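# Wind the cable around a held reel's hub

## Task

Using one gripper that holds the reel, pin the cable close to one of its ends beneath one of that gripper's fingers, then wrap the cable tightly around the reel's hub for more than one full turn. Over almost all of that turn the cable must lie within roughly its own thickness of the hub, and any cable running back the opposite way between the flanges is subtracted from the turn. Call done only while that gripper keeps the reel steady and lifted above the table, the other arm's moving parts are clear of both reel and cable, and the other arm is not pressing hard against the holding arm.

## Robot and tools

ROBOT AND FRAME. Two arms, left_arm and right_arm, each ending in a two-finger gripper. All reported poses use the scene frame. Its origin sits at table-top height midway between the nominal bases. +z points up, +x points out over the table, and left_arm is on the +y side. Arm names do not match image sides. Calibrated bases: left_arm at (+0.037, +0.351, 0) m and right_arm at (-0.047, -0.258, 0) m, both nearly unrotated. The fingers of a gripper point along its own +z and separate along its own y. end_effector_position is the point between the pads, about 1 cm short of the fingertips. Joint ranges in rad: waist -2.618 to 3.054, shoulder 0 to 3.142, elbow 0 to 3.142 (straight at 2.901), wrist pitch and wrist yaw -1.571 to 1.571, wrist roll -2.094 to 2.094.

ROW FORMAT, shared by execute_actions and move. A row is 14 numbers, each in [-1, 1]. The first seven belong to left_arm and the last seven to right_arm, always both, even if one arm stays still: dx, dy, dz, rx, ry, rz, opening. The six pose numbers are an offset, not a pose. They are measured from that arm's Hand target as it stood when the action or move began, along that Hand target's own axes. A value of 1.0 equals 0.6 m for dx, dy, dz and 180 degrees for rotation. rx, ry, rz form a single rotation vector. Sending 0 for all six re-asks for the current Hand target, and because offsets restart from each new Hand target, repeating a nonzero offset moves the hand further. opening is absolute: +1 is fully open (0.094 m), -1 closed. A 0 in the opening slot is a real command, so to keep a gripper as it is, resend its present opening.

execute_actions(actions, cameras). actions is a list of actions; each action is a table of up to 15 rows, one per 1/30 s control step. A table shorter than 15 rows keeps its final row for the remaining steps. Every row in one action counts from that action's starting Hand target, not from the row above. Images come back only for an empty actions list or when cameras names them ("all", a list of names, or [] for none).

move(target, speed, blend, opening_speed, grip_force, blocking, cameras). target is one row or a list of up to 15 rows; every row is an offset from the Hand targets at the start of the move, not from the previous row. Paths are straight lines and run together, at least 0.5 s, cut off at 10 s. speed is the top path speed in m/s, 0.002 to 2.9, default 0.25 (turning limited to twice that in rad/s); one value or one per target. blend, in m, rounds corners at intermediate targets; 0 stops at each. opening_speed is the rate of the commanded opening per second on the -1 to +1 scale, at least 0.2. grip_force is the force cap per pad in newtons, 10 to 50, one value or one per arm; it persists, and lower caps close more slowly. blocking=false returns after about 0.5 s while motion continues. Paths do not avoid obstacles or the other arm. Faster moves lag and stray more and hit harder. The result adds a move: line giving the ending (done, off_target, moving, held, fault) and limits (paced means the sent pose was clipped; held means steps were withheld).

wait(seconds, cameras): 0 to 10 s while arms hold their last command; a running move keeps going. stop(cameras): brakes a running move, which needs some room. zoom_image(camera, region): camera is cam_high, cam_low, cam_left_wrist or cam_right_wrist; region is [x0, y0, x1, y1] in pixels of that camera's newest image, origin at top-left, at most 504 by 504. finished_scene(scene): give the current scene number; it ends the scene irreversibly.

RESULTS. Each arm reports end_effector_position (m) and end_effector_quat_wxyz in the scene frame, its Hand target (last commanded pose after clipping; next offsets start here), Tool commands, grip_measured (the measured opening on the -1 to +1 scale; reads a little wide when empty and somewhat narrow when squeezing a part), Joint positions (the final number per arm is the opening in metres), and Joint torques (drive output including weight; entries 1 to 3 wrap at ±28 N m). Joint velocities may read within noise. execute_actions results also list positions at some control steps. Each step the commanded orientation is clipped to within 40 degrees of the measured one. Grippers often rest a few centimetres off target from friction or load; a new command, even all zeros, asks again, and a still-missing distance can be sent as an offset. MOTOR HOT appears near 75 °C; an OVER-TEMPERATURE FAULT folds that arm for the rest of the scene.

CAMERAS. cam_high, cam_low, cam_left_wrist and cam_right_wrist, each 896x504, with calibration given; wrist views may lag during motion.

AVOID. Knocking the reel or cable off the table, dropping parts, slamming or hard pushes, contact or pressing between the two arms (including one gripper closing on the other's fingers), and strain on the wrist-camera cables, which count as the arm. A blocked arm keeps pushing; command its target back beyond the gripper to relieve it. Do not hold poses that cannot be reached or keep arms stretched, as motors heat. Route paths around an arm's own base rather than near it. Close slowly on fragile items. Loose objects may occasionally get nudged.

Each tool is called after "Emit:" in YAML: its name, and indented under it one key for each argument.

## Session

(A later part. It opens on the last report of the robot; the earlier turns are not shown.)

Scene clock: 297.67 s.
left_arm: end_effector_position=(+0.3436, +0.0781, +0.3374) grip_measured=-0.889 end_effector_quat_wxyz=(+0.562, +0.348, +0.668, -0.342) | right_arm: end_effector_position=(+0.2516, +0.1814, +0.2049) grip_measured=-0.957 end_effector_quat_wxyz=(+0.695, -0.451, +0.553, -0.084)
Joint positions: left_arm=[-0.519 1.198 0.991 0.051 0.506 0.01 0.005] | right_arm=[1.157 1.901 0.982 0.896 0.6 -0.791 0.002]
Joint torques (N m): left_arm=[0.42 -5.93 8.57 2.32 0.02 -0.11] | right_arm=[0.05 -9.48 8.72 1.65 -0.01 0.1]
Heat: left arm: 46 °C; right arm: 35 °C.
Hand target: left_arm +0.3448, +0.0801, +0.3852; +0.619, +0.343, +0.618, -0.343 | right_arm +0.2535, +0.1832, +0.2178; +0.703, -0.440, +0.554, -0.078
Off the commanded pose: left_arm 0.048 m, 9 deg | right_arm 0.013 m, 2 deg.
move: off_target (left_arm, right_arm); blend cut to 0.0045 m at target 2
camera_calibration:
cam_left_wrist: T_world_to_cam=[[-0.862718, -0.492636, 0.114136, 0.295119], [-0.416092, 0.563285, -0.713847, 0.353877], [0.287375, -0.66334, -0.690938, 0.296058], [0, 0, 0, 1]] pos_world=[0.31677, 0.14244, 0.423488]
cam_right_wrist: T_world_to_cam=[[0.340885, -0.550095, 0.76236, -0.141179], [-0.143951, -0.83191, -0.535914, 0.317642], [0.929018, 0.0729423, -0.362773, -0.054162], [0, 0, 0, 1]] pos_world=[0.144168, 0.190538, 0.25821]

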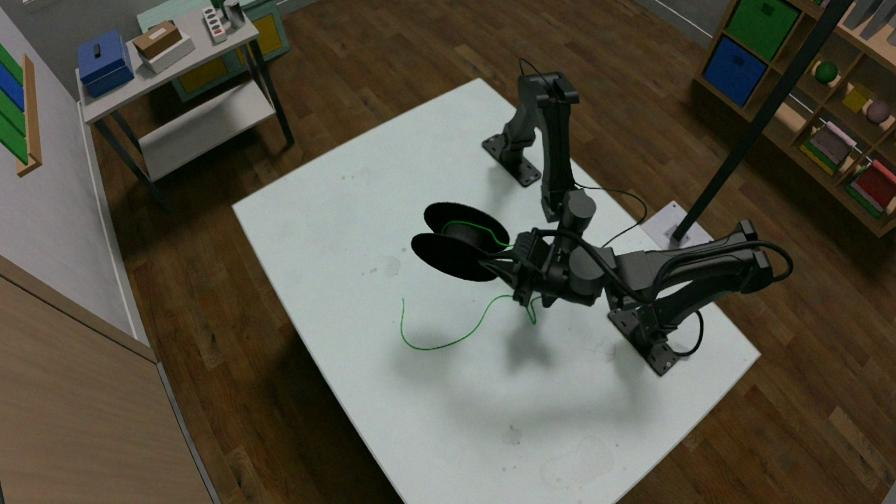

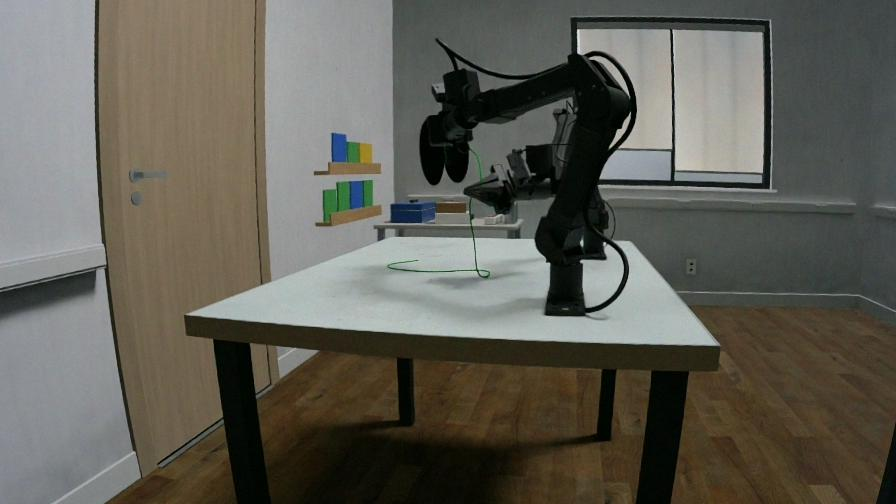

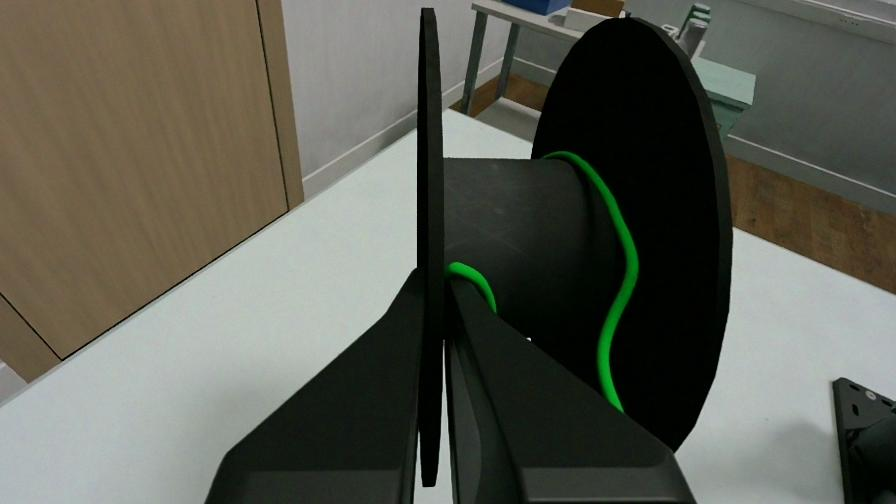

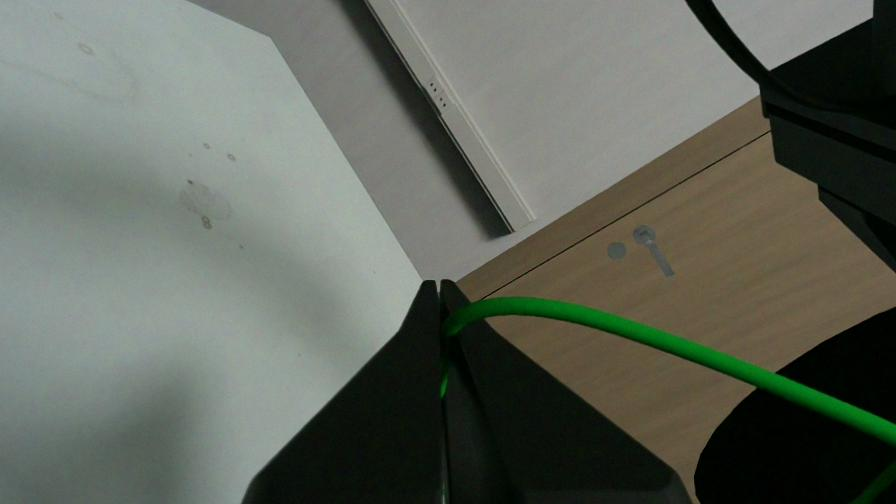

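Emit:
move:
  target:
    - [0,0,0,0,0,0,-1,0.1838,0.0189,-0.004,0,0,0.05,-1]
    - [0,0,0,0,0,0,-1,0.3253,-0.0519,-0.0157,0,0,0.139,-1]
  speed: 0.15
  blend: [0.03,0]
  cameras: ["all"]

Emit:
zoom_image:
  camera: "cam_high"
  region: [380, 120, 560, 300]

Scene clock: 300.90 s.
left_arm: end_effector_position=(+0.3436, +0.0781, +0.3375) grip_measured=-0.889 end_effector_quat_wxyz=(+0.562, +0.348, +0.668, -0.342) | right_arm: end_effector_position=(+0.3320, +0.0447, +0.1093) grip_measured=-0.957 end_effector_quat_wxyz=(+0.706, -0.311, +0.632, +0.070)
Joint positions: left_arm=[-0.519 1.198 0.991 0.051 0.506 0.01 0.005] | right_arm=[0.732 2.103 0.622 1.489 0.185 -0.359 0.002]
Joint torques (N m): left_arm=[0.44 -5.93 8.57 2.3 0.01 -0.11] | right_arm=[-0.28 -6.13 2.84 2.1 -0.09 0.2]
Heat: left arm: 47 °C; right arm: 35 °C.
Hand target: left_arm +0.3448, +0.0801, +0.3852; +0.619, +0.343, +0.618, -0.343 | right_arm +0.3302, +0.0430, +0.1012; +0.703, -0.310, +0.636, +0.076
Off the commanded pose: left_arm 0.048 m, 9 deg | right_arm 0.008 m, 1 deg.
move: off_target (left_arm)
camera_calibration:
cam_left_wrist: T_world_to_cam=[[-0.86268, -0.492674, 0.114259, 0.295109], [-0.416094, 0.562979, -0.714087, 0.353968], [0.287486, -0.663571, -0.69067, 0.296009], [0, 0, 0, 1]] pos_world=[0.31677, 0.142539, 0.423489]
cam_right_wrist: T_world_to_cam=[[0.460833, -0.788056, 0.408167, -0.161438], [-0.294789, -0.569722, -0.767148, 0.227808], [0.837098, 0.233204, -0.494857, -0.115812], [0, 0, 0, 1]] pos_world=[0.238497, 0.0295726, 0.183346]

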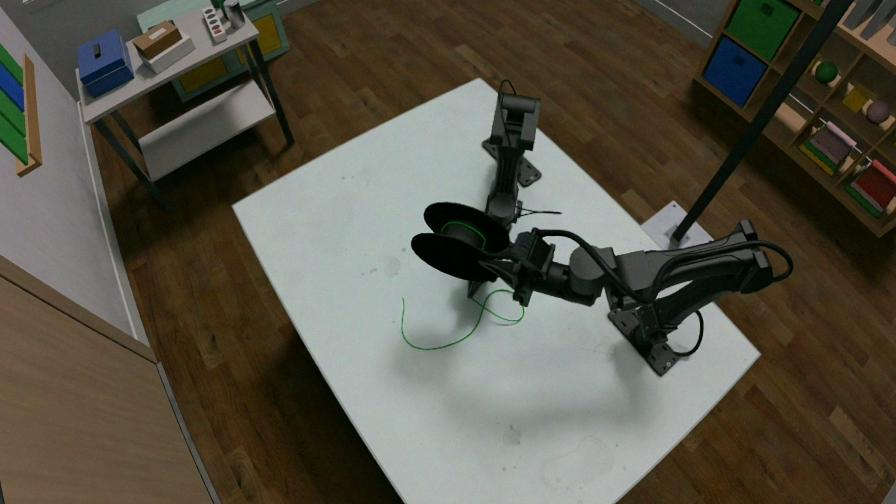

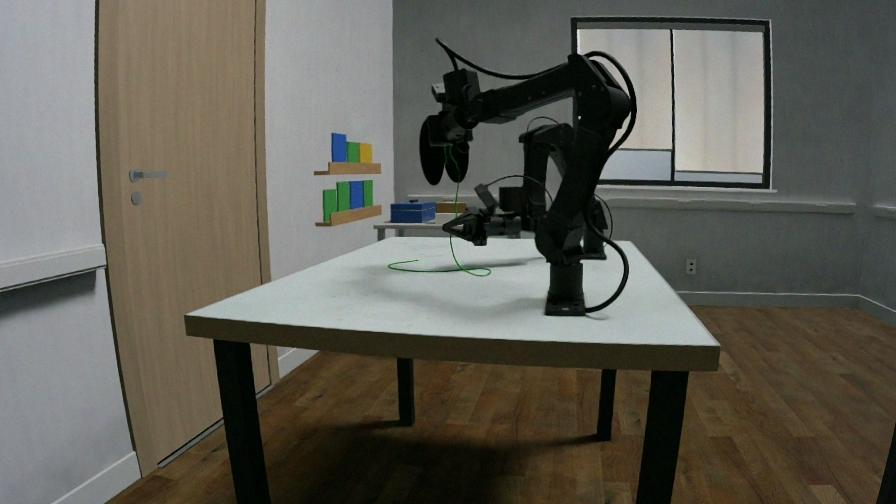

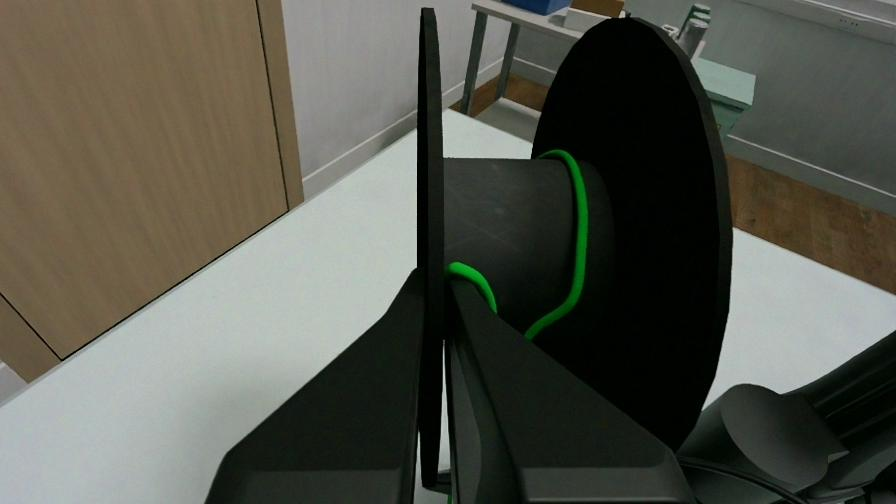

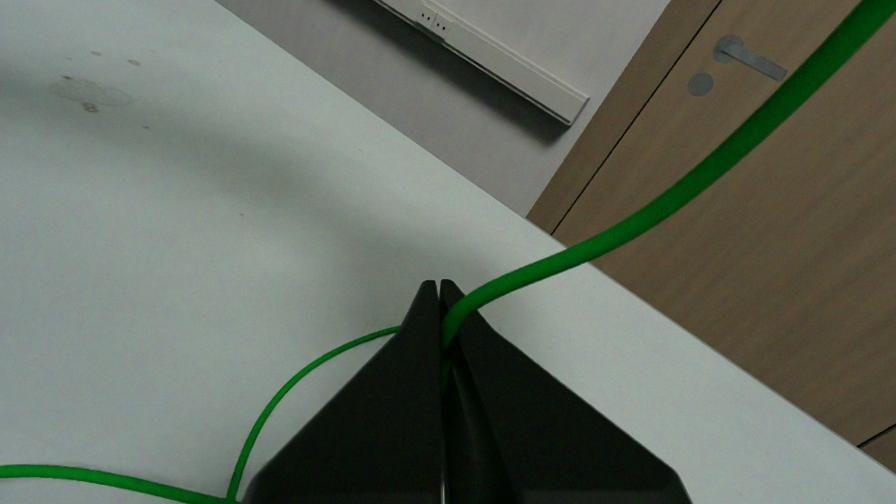

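Scaled by 2.800 from the camera's 896x504 image, which has a finer 1280x720 frame.

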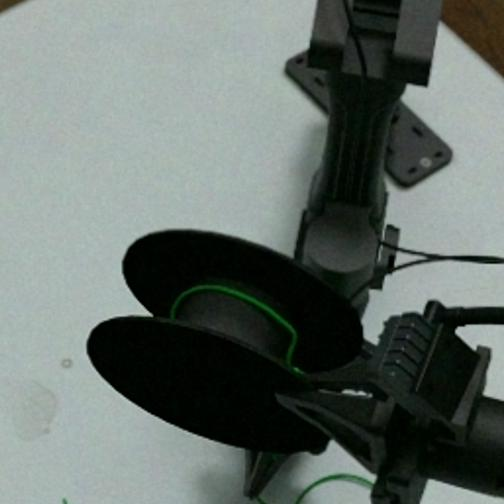

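Emit:
move:
  target:
    - [0,0,0,0,0,0,-1,0.0284,-0.1316,-0.01,0,0,0.03,-1]
    - [0,0,0,0,0,0,-1,-0.0453,-0.295,-0.01,0,0,0.11,-1]
  speed: 0.15
  blend: [0.03,0]
  cameras: ["all"]

Emit:
zoom_image:
  camera: "cam_high"
  region: [380, 120, 560, 300]

Emit:
zoom_image:
  camera: "cam_left_wrist"
  region: [400, 100, 720, 420]

Scene clock: 306.97 s.
left_arm: end_effector_position=(+0.3437, +0.0782, +0.3375) grip_measured=-0.889 end_effector_quat_wxyz=(+0.562, +0.348, +0.668, -0.342) | right_arm: end_effector_position=(+0.4057, -0.0927, +0.1696) grip_measured=-0.957 end_effector_quat_wxyz=(+0.669, -0.198, +0.690, +0.193)
Joint positions: left_arm=[-0.519 1.198 0.991 0.051 0.505 0.01 0.005] | right_arm=[0.215 1.804 0.66 1.112 -0.336 -0.009 0.002]
Joint torques (N m): left_arm=[0.47 -5.91 8.53 2.31 0.02 -0.11] | right_arm=[-0.54 -9.43 7.57 1.81 -0.15 0.08]
Heat: left arm: 48 °C; right arm: 35 °C.
Hand target: left_arm +0.3448, +0.0801, +0.3852; +0.619, +0.343, +0.618, -0.343 | right_arm +0.4088, -0.0935, +0.1867; +0.679, -0.196, +0.680, +0.196
Off the commanded pose: left_arm 0.048 m, 9 deg | right_arm 0.017 m, 2 deg.
move: off_target (left_arm, right_arm)
camera_calibration:
cam_left_wrist: T_world_to_cam=[[-0.862478, -0.493031, 0.114246, 0.295103], [-0.416313, 0.562799, -0.714101, 0.354069], [0.287776, -0.663459, -0.690657, 0.295896], [0, 0, 0, 1]] pos_world=[0.316771, 0.14254, 0.423489]
cam_right_wrist: T_world_to_cam=[[0.514139, -0.855493, 0.0615852, -0.297422], [-0.471827, -0.342061, -0.812634, 0.318163], [0.716269, 0.388749, -0.579511, -0.0378126], [0, 0, 0, 1]] pos_world=[0.330118, -0.130912, 0.254954]

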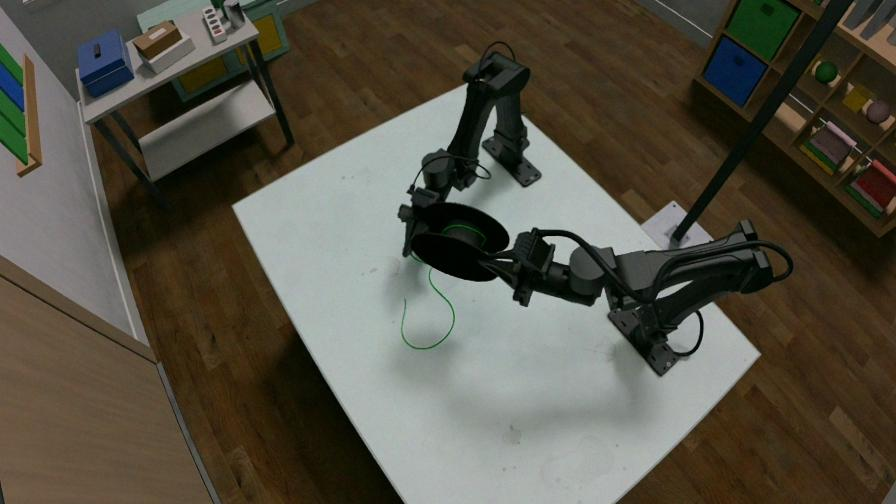

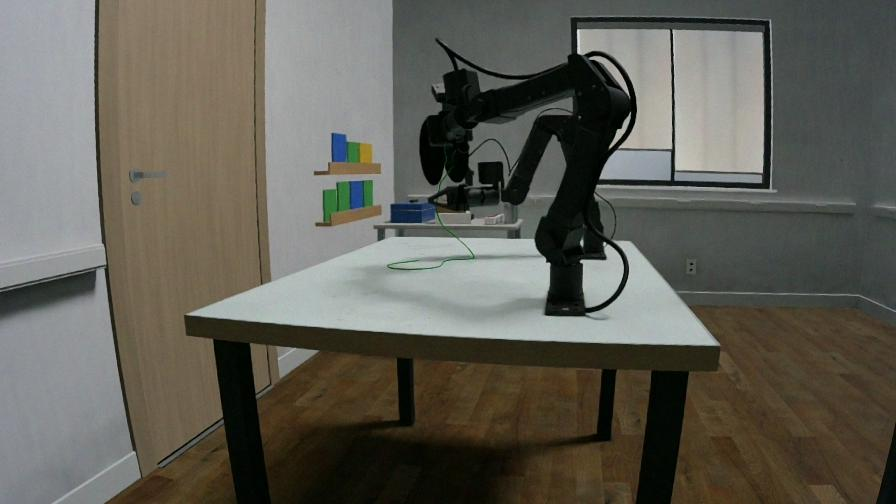

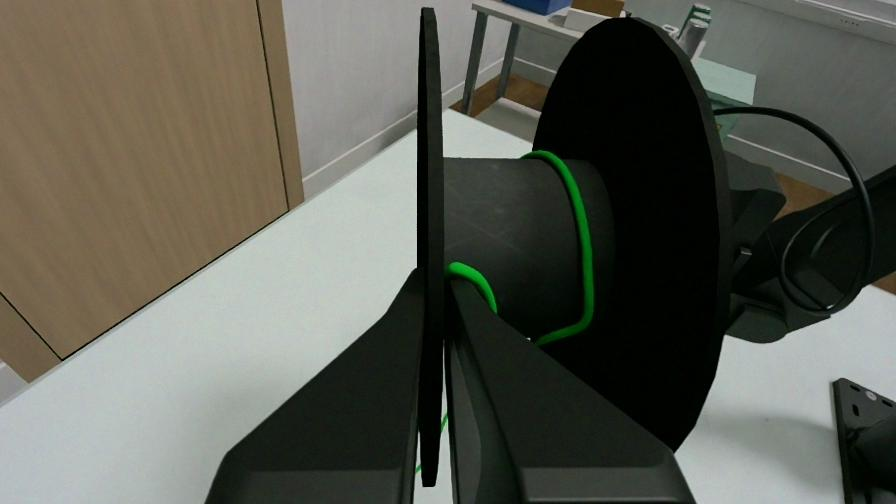

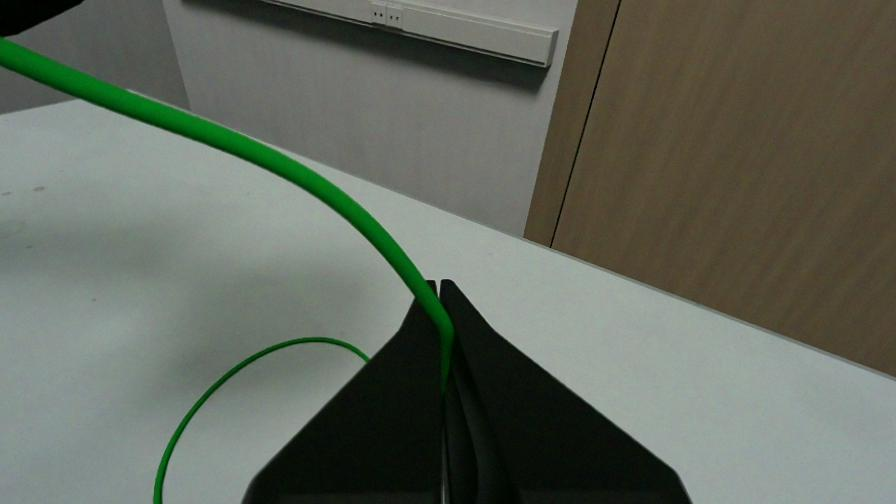

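Scaled by 2.800 from the camera's 896x504 image, which has a finer 1280x720 frame.

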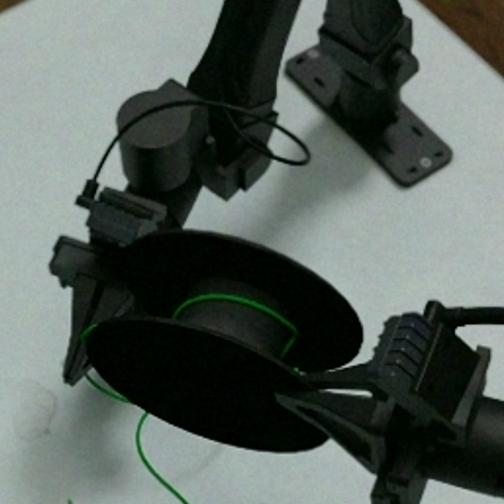

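Scaled by 1.575 from the camera's 896x504 image, which has a finer 1280x720 frame.

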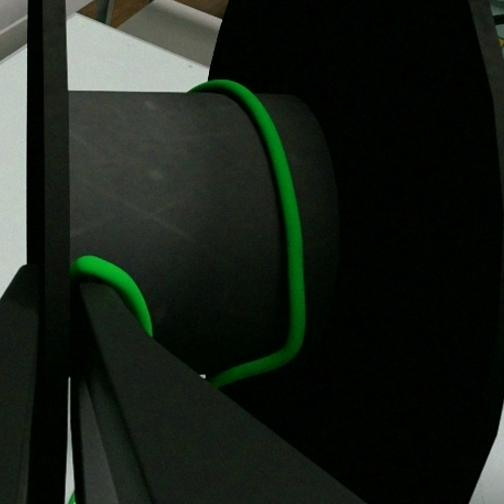

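Emit:
move:
  target:
    - [0,0,0,0,0,0,-1,0.0333,-0.03,0,0,0,0,-1]
    - [0.0503,-0.0353,-0.02,0,0.333,0,-1,0.0812,0.132,-0.0272,0,0,0,-1]
  speed: [0.1,0.15]
  cameras: ["all"]

Emit:
zoom_image:
  camera: "cam_left_wrist"
  region: [400, 100, 720, 420]

Emit:
zoom_image:
  camera: "cam_high"
  region: [380, 120, 560, 300]

Scene clock: 313.20 s.
left_arm: end_effector_position=(+0.3194, +0.0840, +0.3359) grip_measured=-0.890 end_effector_quat_wxyz=(+0.236, +0.463, +0.845, -0.126) | right_arm: end_effector_position=(+0.3552, -0.0347, +0.1469) grip_measured=-0.957 end_effector_quat_wxyz=(+0.685, -0.199, +0.673, +0.195)
Joint positions: left_arm=[-0.693 1.815 2.35 -1.584 0.154 0.27 0.005] | right_arm=[0.457 1.877 0.516 1.375 -0.1 -0.009 0.002]
Joint torques (N m): left_arm=[-0.62 -7.65 6.98 1.09 0.1 -0.05] | right_arm=[0.32 -5.23 3.63 2.05 0.07 0.08]
Heat: left arm: 47 °C; right arm: 35 °C.
Hand target: left_arm +0.3205, +0.0791, +0.3550; +0.227, +0.469, +0.844, -0.126 | right_arm +0.3529, -0.0352, +0.1380; +0.679, -0.196, +0.680, +0.195
Off the commanded pose: left_arm 0.020 m, 1 deg | right_arm 0.009 m, 1 deg.
joint read past its limit (left arm) — joint 4 (wrist pitch), lower limit.
joint sent to its limit (left arm) — joint 4 (wrist pitch), lower limit. The joint targets are off in orientation, not in position.
move: off_target (left_arm)
camera_calibration:
cam_left_wrist: T_world_to_cam=[[-0.830885, -0.554028, 0.0518016, 0.293226], [-0.548285, 0.83103, 0.0936667, 0.0878657], [-0.0949426, 0.0494243, -0.994255, 0.47004], [0, 0, 0, 1]] pos_world=[0.33644, 0.0662052, 0.44392]
cam_right_wrist: T_world_to_cam=[[0.51561, -0.853735, 0.0726826, -0.22251], [-0.433547, -0.333122, -0.837298, 0.286054], [0.739043, 0.400207, -0.541895, -0.0504516], [0, 0, 0, 1]] pos_world=[0.276032, -0.0744824, 0.228346]

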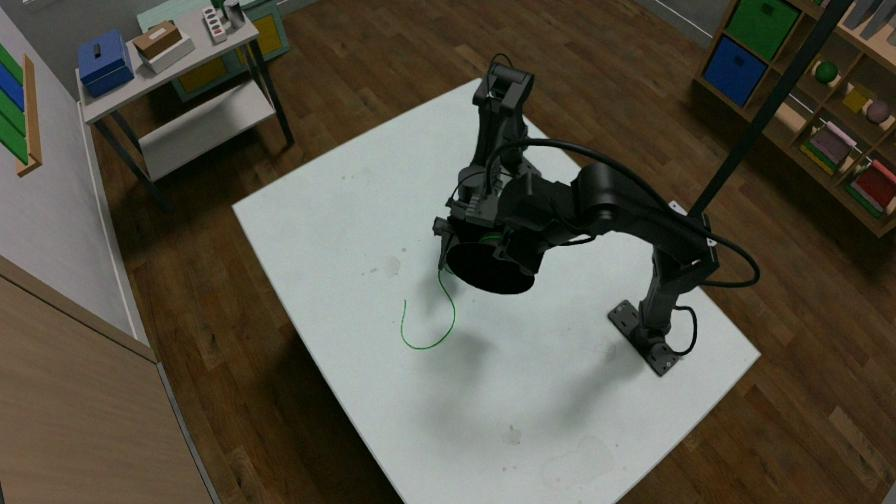

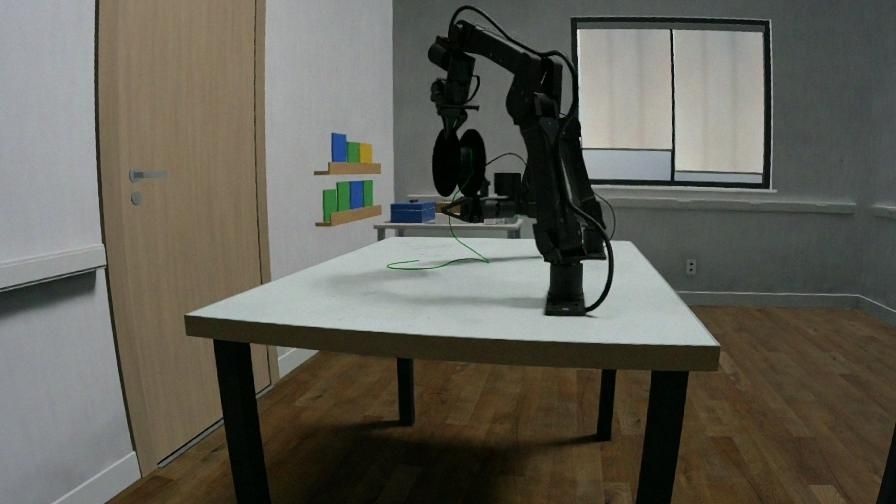

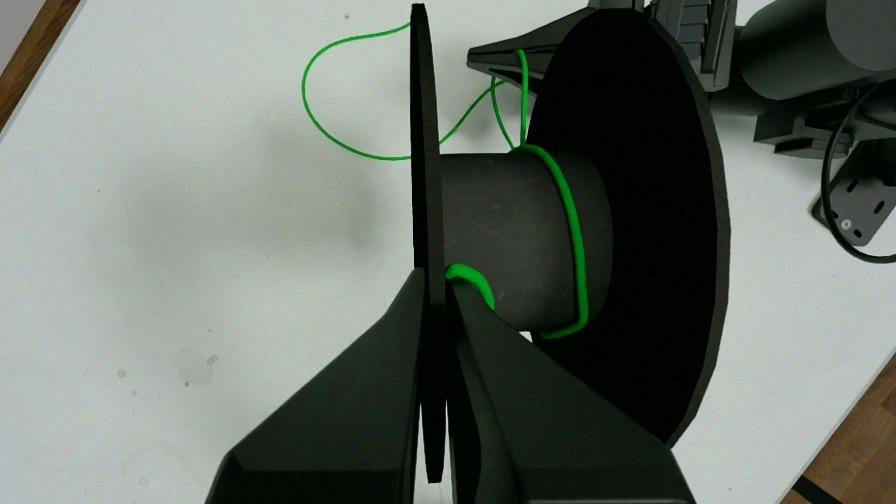

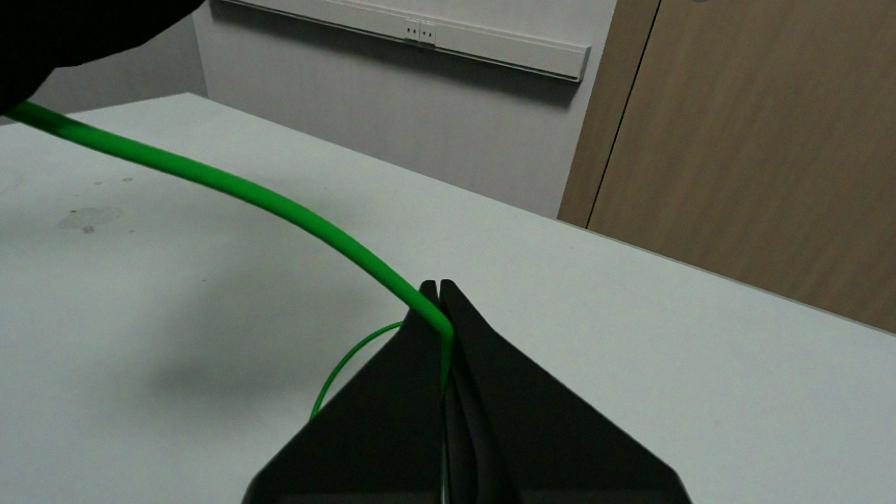

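Scaled by 1.575 from the camera's 896x504 image, which has a finer 1280x720 frame.

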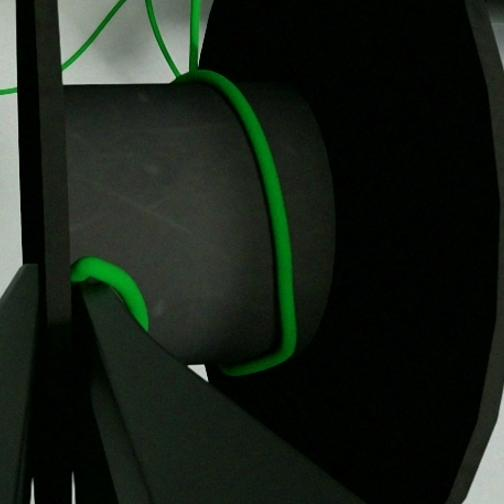

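Scaled by 2.800 from the camera's 896x504 image, which has a finer 1280x720 frame.

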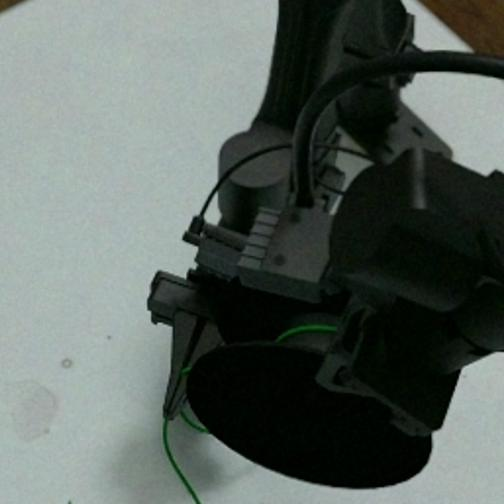

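Emit:
move:
  target:
    - [0,0,0,0,-0.01,0,-1,0.0783,0.1408,0.003,0,0,0,-1]
    - [0,0,0,0,-0.01,0,-1,0.0867,0.2658,0.003,0,0,0,-1]
    - [0,0,0,0,-0.01,0,-1,0.12,0.2658,0.003,0,0,0,-1]
  speed: 0.12
  blend: [0.03,0.01,0]
  cameras: ["all"]

Emit:
zoom_image:
  camera: "cam_left_wrist"
  region: [400, 100, 720, 420]

Emit:
zoom_image:
  camera: "cam_low"
  region: [390, 80, 560, 250]

Scene clock: 318.30 s.
left_arm: end_effector_position=(+0.3187, +0.0847, +0.3352) grip_measured=-0.890 end_effector_quat_wxyz=(+0.234, +0.463, +0.846, -0.126) | right_arm: end_effector_position=(+0.2688, +0.0974, +0.0589) grip_measured=-0.957 end_effector_quat_wxyz=(+0.657, -0.212, +0.701, +0.177)
Joint positions: left_arm=[-0.693 1.815 2.35 -1.589 0.153 0.27 0.005] | right_arm=[1 2.246 0.641 1.525 0.45 0.004 0.002]
Joint torques (N m): left_arm=[-0.17 -7.66 6.93 1.13 0.21 -0.04] | right_arm=[0.43 -6.65 4.67 2.44 0.1 0.09]
Heat: left arm: 45 °C; right arm: 36 °C.
Hand target: left_arm +0.3205, +0.0791, +0.3550; +0.240, +0.467, +0.841, -0.133 | right_arm +0.2696, +0.1009, +0.0661; +0.679, -0.195, +0.680, +0.195
Off the commanded pose: left_arm 0.021 m, 1 deg | right_arm 0.008 m, 4 deg.
joint read past its limit (left arm) — joint 4 (wrist pitch), lower limit.
joint sent to its limit (left arm) — joint 4 (wrist pitch), lower limit. The joint targets are off in orientation, not in position.
joint sent to its limit (right arm) — joint 4 (wrist pitch), upper limit. The joint targets still meet the commanded pose.
move: off_target (left_arm, right_arm)
camera_calibration:
cam_left_wrist: T_world_to_cam=[[-0.830613, -0.554331, 0.052904, 0.292594], [-0.548061, 0.830618, 0.0985016, 0.085181], [-0.0985456, 0.0528221, -0.99373, 0.469931], [0, 0, 0, 1]] pos_world=[0.336026, 0.0666183, 0.443114]
cam_right_wrist: T_world_to_cam=[[0.51444, -0.852261, 0.0948853, -0.0598605], [-0.487282, -0.381581, -0.785464, 0.235061], [0.705626, 0.357838, -0.611591, -0.0699568], [0, 0, 0, 1]] pos_world=[0.194699, 0.0637113, 0.147527]

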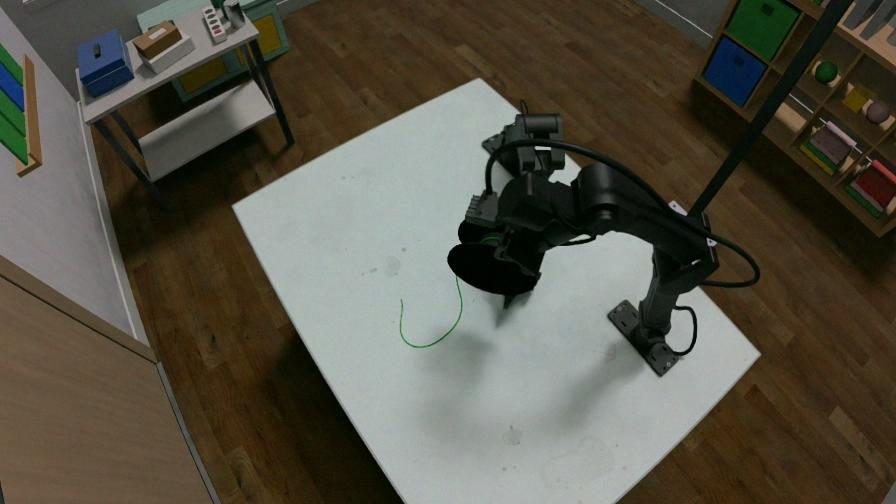

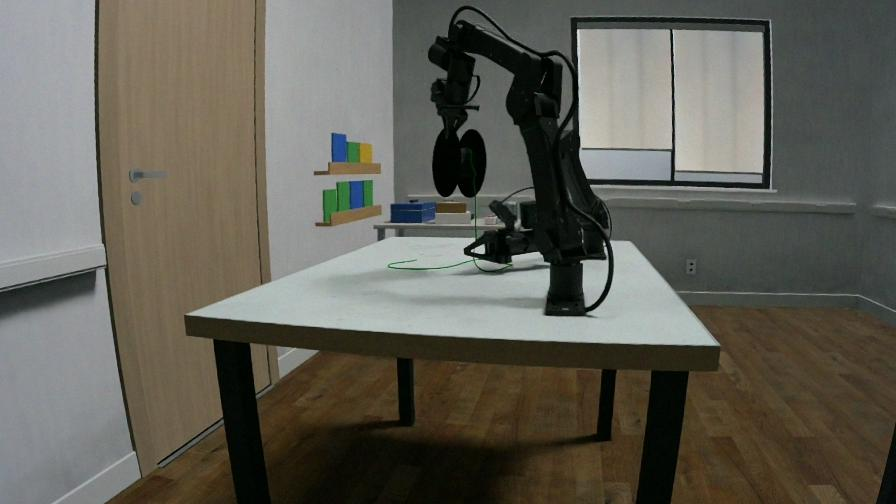

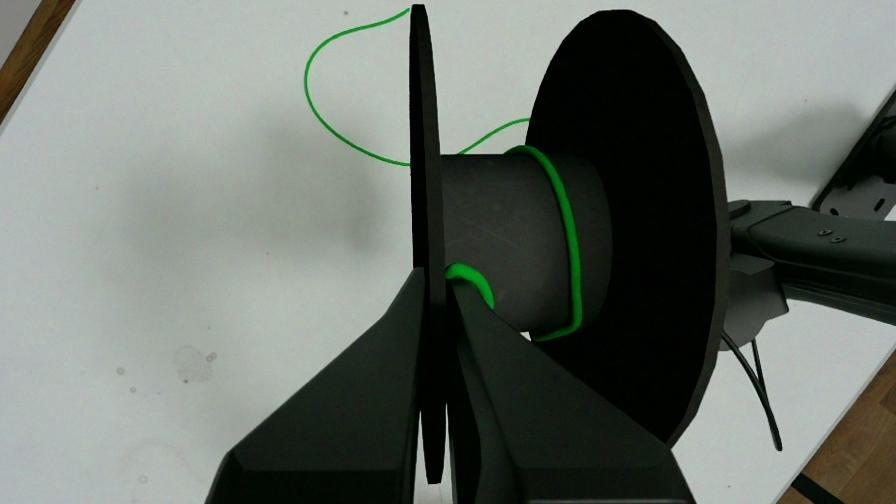

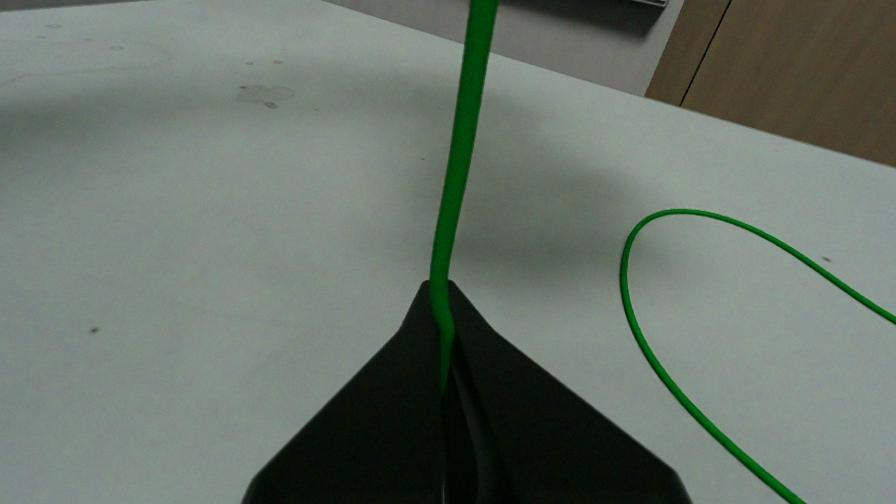

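Scaled by 1.575 from the camera's 896x504 image, which has a finer 1280x720 frame.

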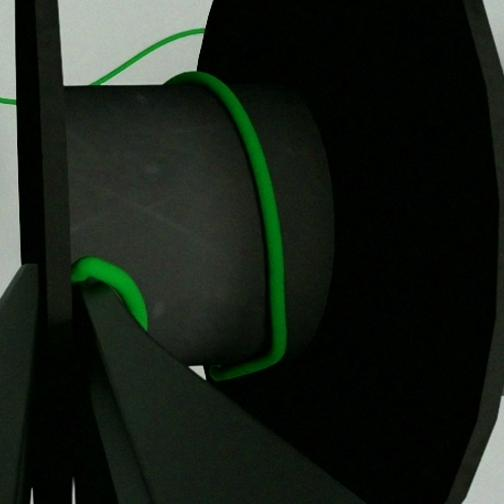

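Scaled by 2.965 from the camera's 896x504 image, which has a finer 1280x720 frame.

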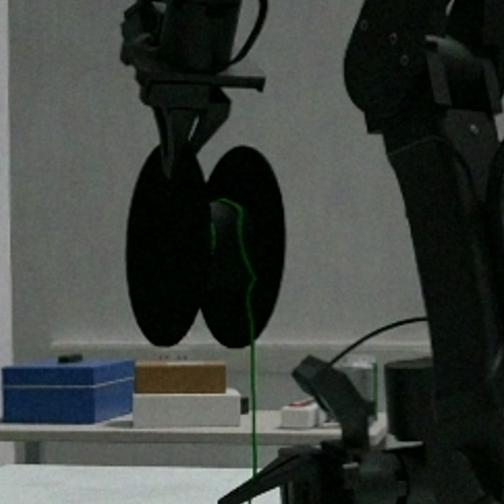

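Emit:
zoom_image:
  camera: "cam_low"
  region: [425, 120, 495, 200]

Emit:
zoom_image:
  camera: "cam_left_wrist"
  region: [420, 220, 620, 370]

Scaled by 6.300 from the camera's 896x504 image, which has a finer 1280x720 frame.

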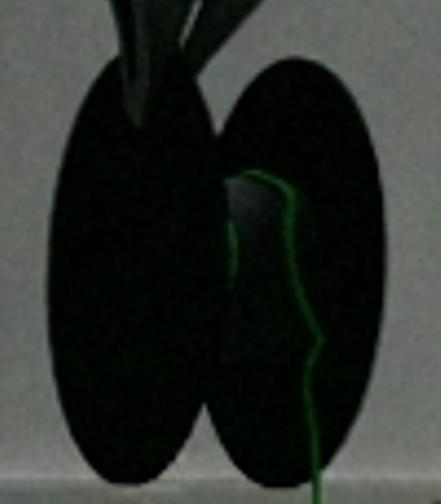

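Scaled by 2.520 from the camera's 896x504 image, which has a finer 1280x720 frame.

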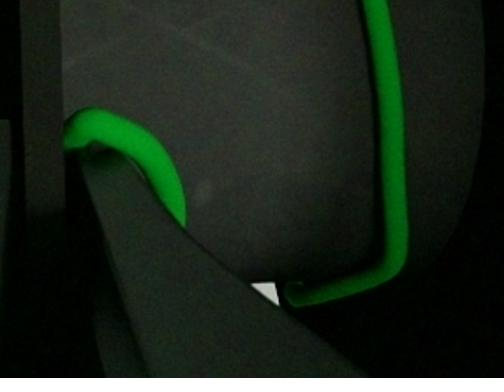

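Emit:
move:
  target:
    - [0,0,0,0,0,0,-1,-0.012,0,0,0,0,0,-0.4]
    - [0,0,0,0,0,0,-1,-0.012,0,-0.05,0,0,0,-0.4]
    - [0,0,0,0,0,0,-1,-0.03,0,-0.22,0,0,0,-0.4]
    - [0,0,0,0,0,0,-1,-0.06,-0.2,-0.25,0,0,0,-0.4]
  speed: [0.05,0.06,0.15,0.2]
  blend: [0,0.01,0.03,0]
  opening_speed: 0.4
  cameras: ["all"]

Emit:
zoom_image:
  camera: "cam_low"
  region: [425, 120, 495, 200]

Emit:
zoom_image:
  camera: "cam_left_wrist"
  region: [400, 100, 720, 420]

Emit:
zoom_image:
  camera: "cam_high"
  region: [400, 170, 580, 320]

Scene clock: 329.33 s.
left_arm: end_effector_position=(+0.3187, +0.0847, +0.3352) grip_measured=-0.890 end_effector_quat_wxyz=(+0.234, +0.463, +0.846, -0.126) | right_arm: end_effector_position=(+0.2083, -0.0770, +0.1033) grip_measured=-0.403 end_effector_quat_wxyz=(+0.612, -0.190, +0.752, +0.154)
Joint positions: left_arm=[-0.693 1.815 2.35 -1.589 0.153 0.27 0.005] | right_arm=[0.758 1.254 -0.004 1.047 0.267 0.056 0.028]
Joint torques (N m): left_arm=[-0.2 -7.66 6.94 1.12 0.2 -0.04] | right_arm=[-0.58 -2.58 4.52 1.79 -0.04 -0.06]
Heat: left arm: 43 °C; right arm: 36 °C.
Hand target: left_arm +0.3205, +0.0791, +0.3550; +0.240, +0.467, +0.841, -0.133 | right_arm +0.2063, -0.0804, +0.1020; +0.679, -0.196, +0.680, +0.196
Off the commanded pose: left_arm 0.021 m, 1 deg | right_arm 0.004 m, 12 deg.
joint read past its limit (left arm) — joint 4 (wrist pitch), lower limit.
joint sent to its limit (left arm) — joint 4 (wrist pitch), lower limit. The joint targets are off in orientation, not in position.
joint sent to its limit (right arm) — joint 3 (elbow), lower limit, where the elbow is as bent as it goes. The joint targets are off in orientation, not in position.
move: off_target (left_arm, right_arm)
camera_calibration:
cam_left_wrist: T_world_to_cam=[[-0.830613, -0.554331, 0.052904, 0.292594], [-0.548061, 0.830618, 0.0985016, 0.085181], [-0.0985456, 0.0528221, -0.99373, 0.469931], [0, 0, 0, 1]] pos_world=[0.336026, 0.0666183, 0.443114]
cam_right_wrist: T_world_to_cam=[[0.465786, -0.882344, 0.0671772, -0.170881], [-0.608684, -0.374573, -0.699427, 0.190889], [0.642298, 0.284894, -0.71154, 0.0800721], [0, 0, 0, 1]] pos_world=[0.144355, -0.102086, 0.201967]

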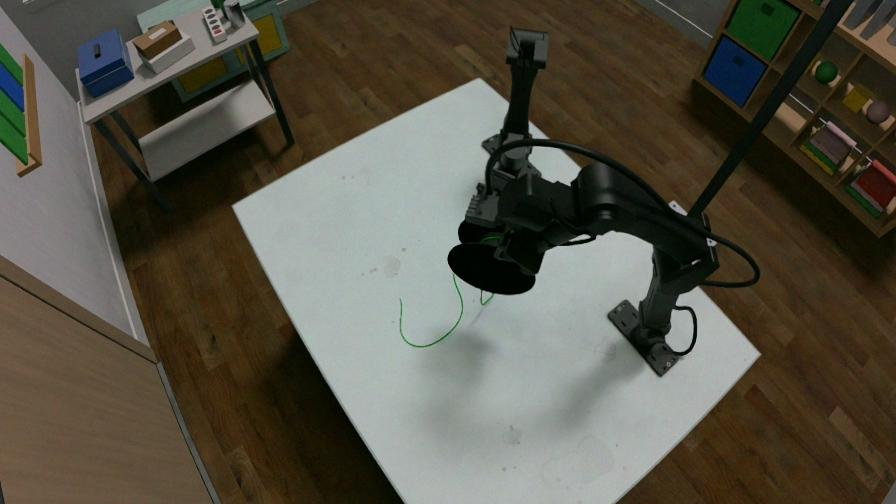

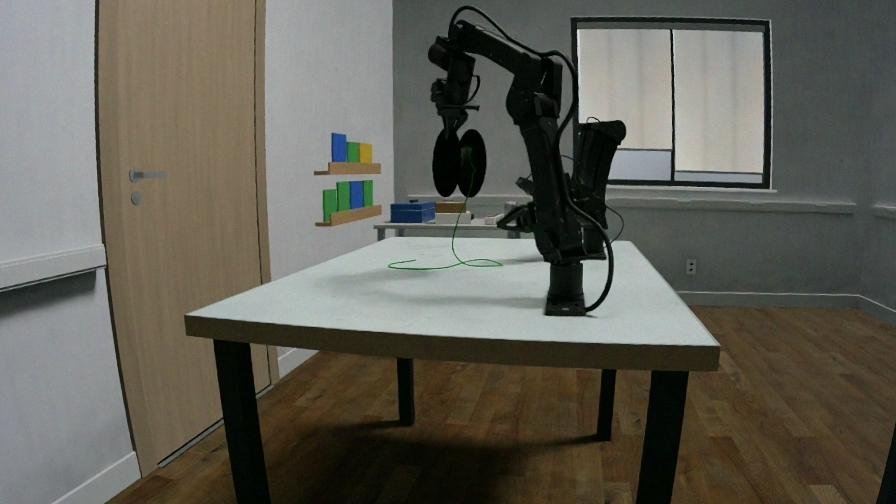

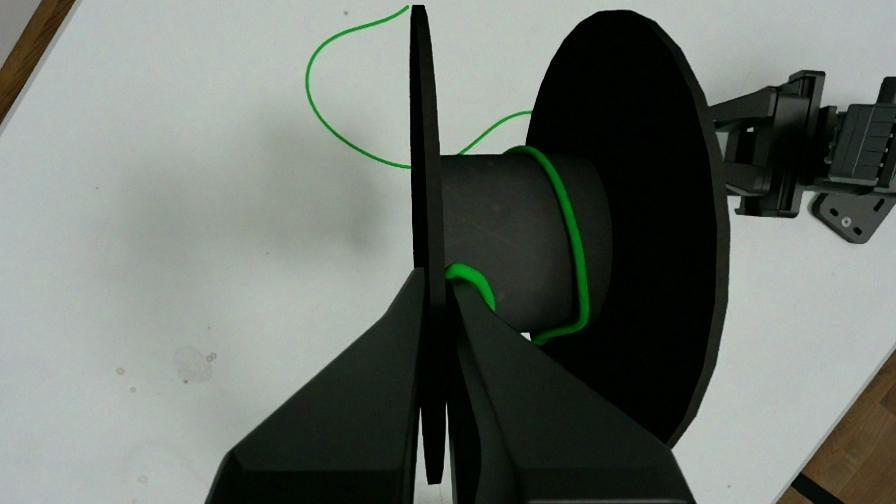

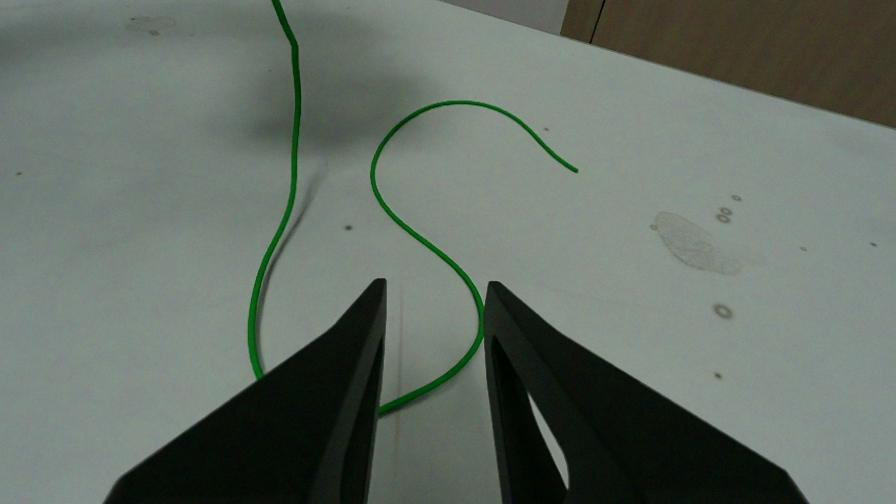

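Scaled by 6.300 from the camera's 896x504 image, which has a finer 1280x720 frame.

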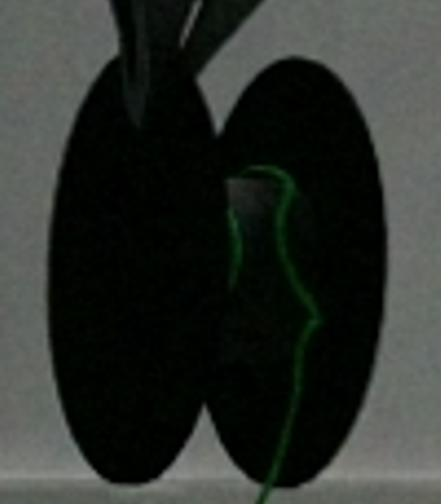

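Scaled by 1.575 from the camera's 896x504 image, which has a finer 1280x720 frame.

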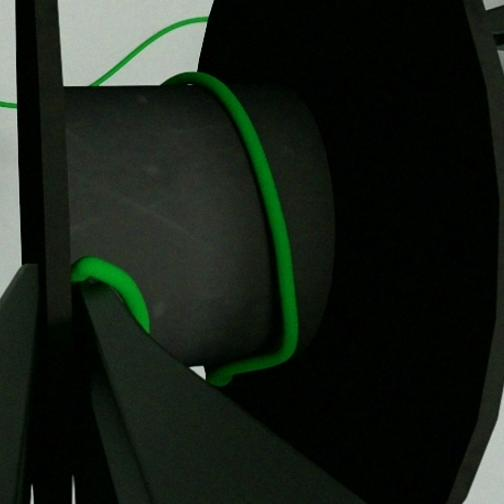

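Scaled by 2.800 from the camera's 896x504 image, which has a finer 1280x720 frame.

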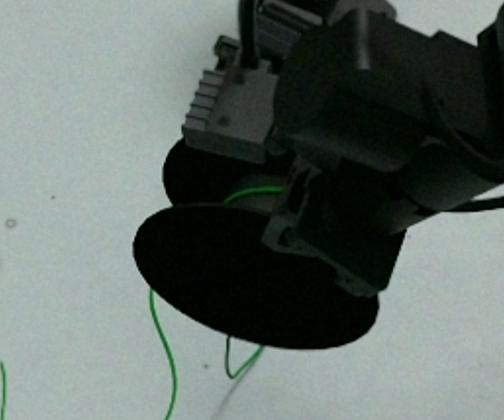

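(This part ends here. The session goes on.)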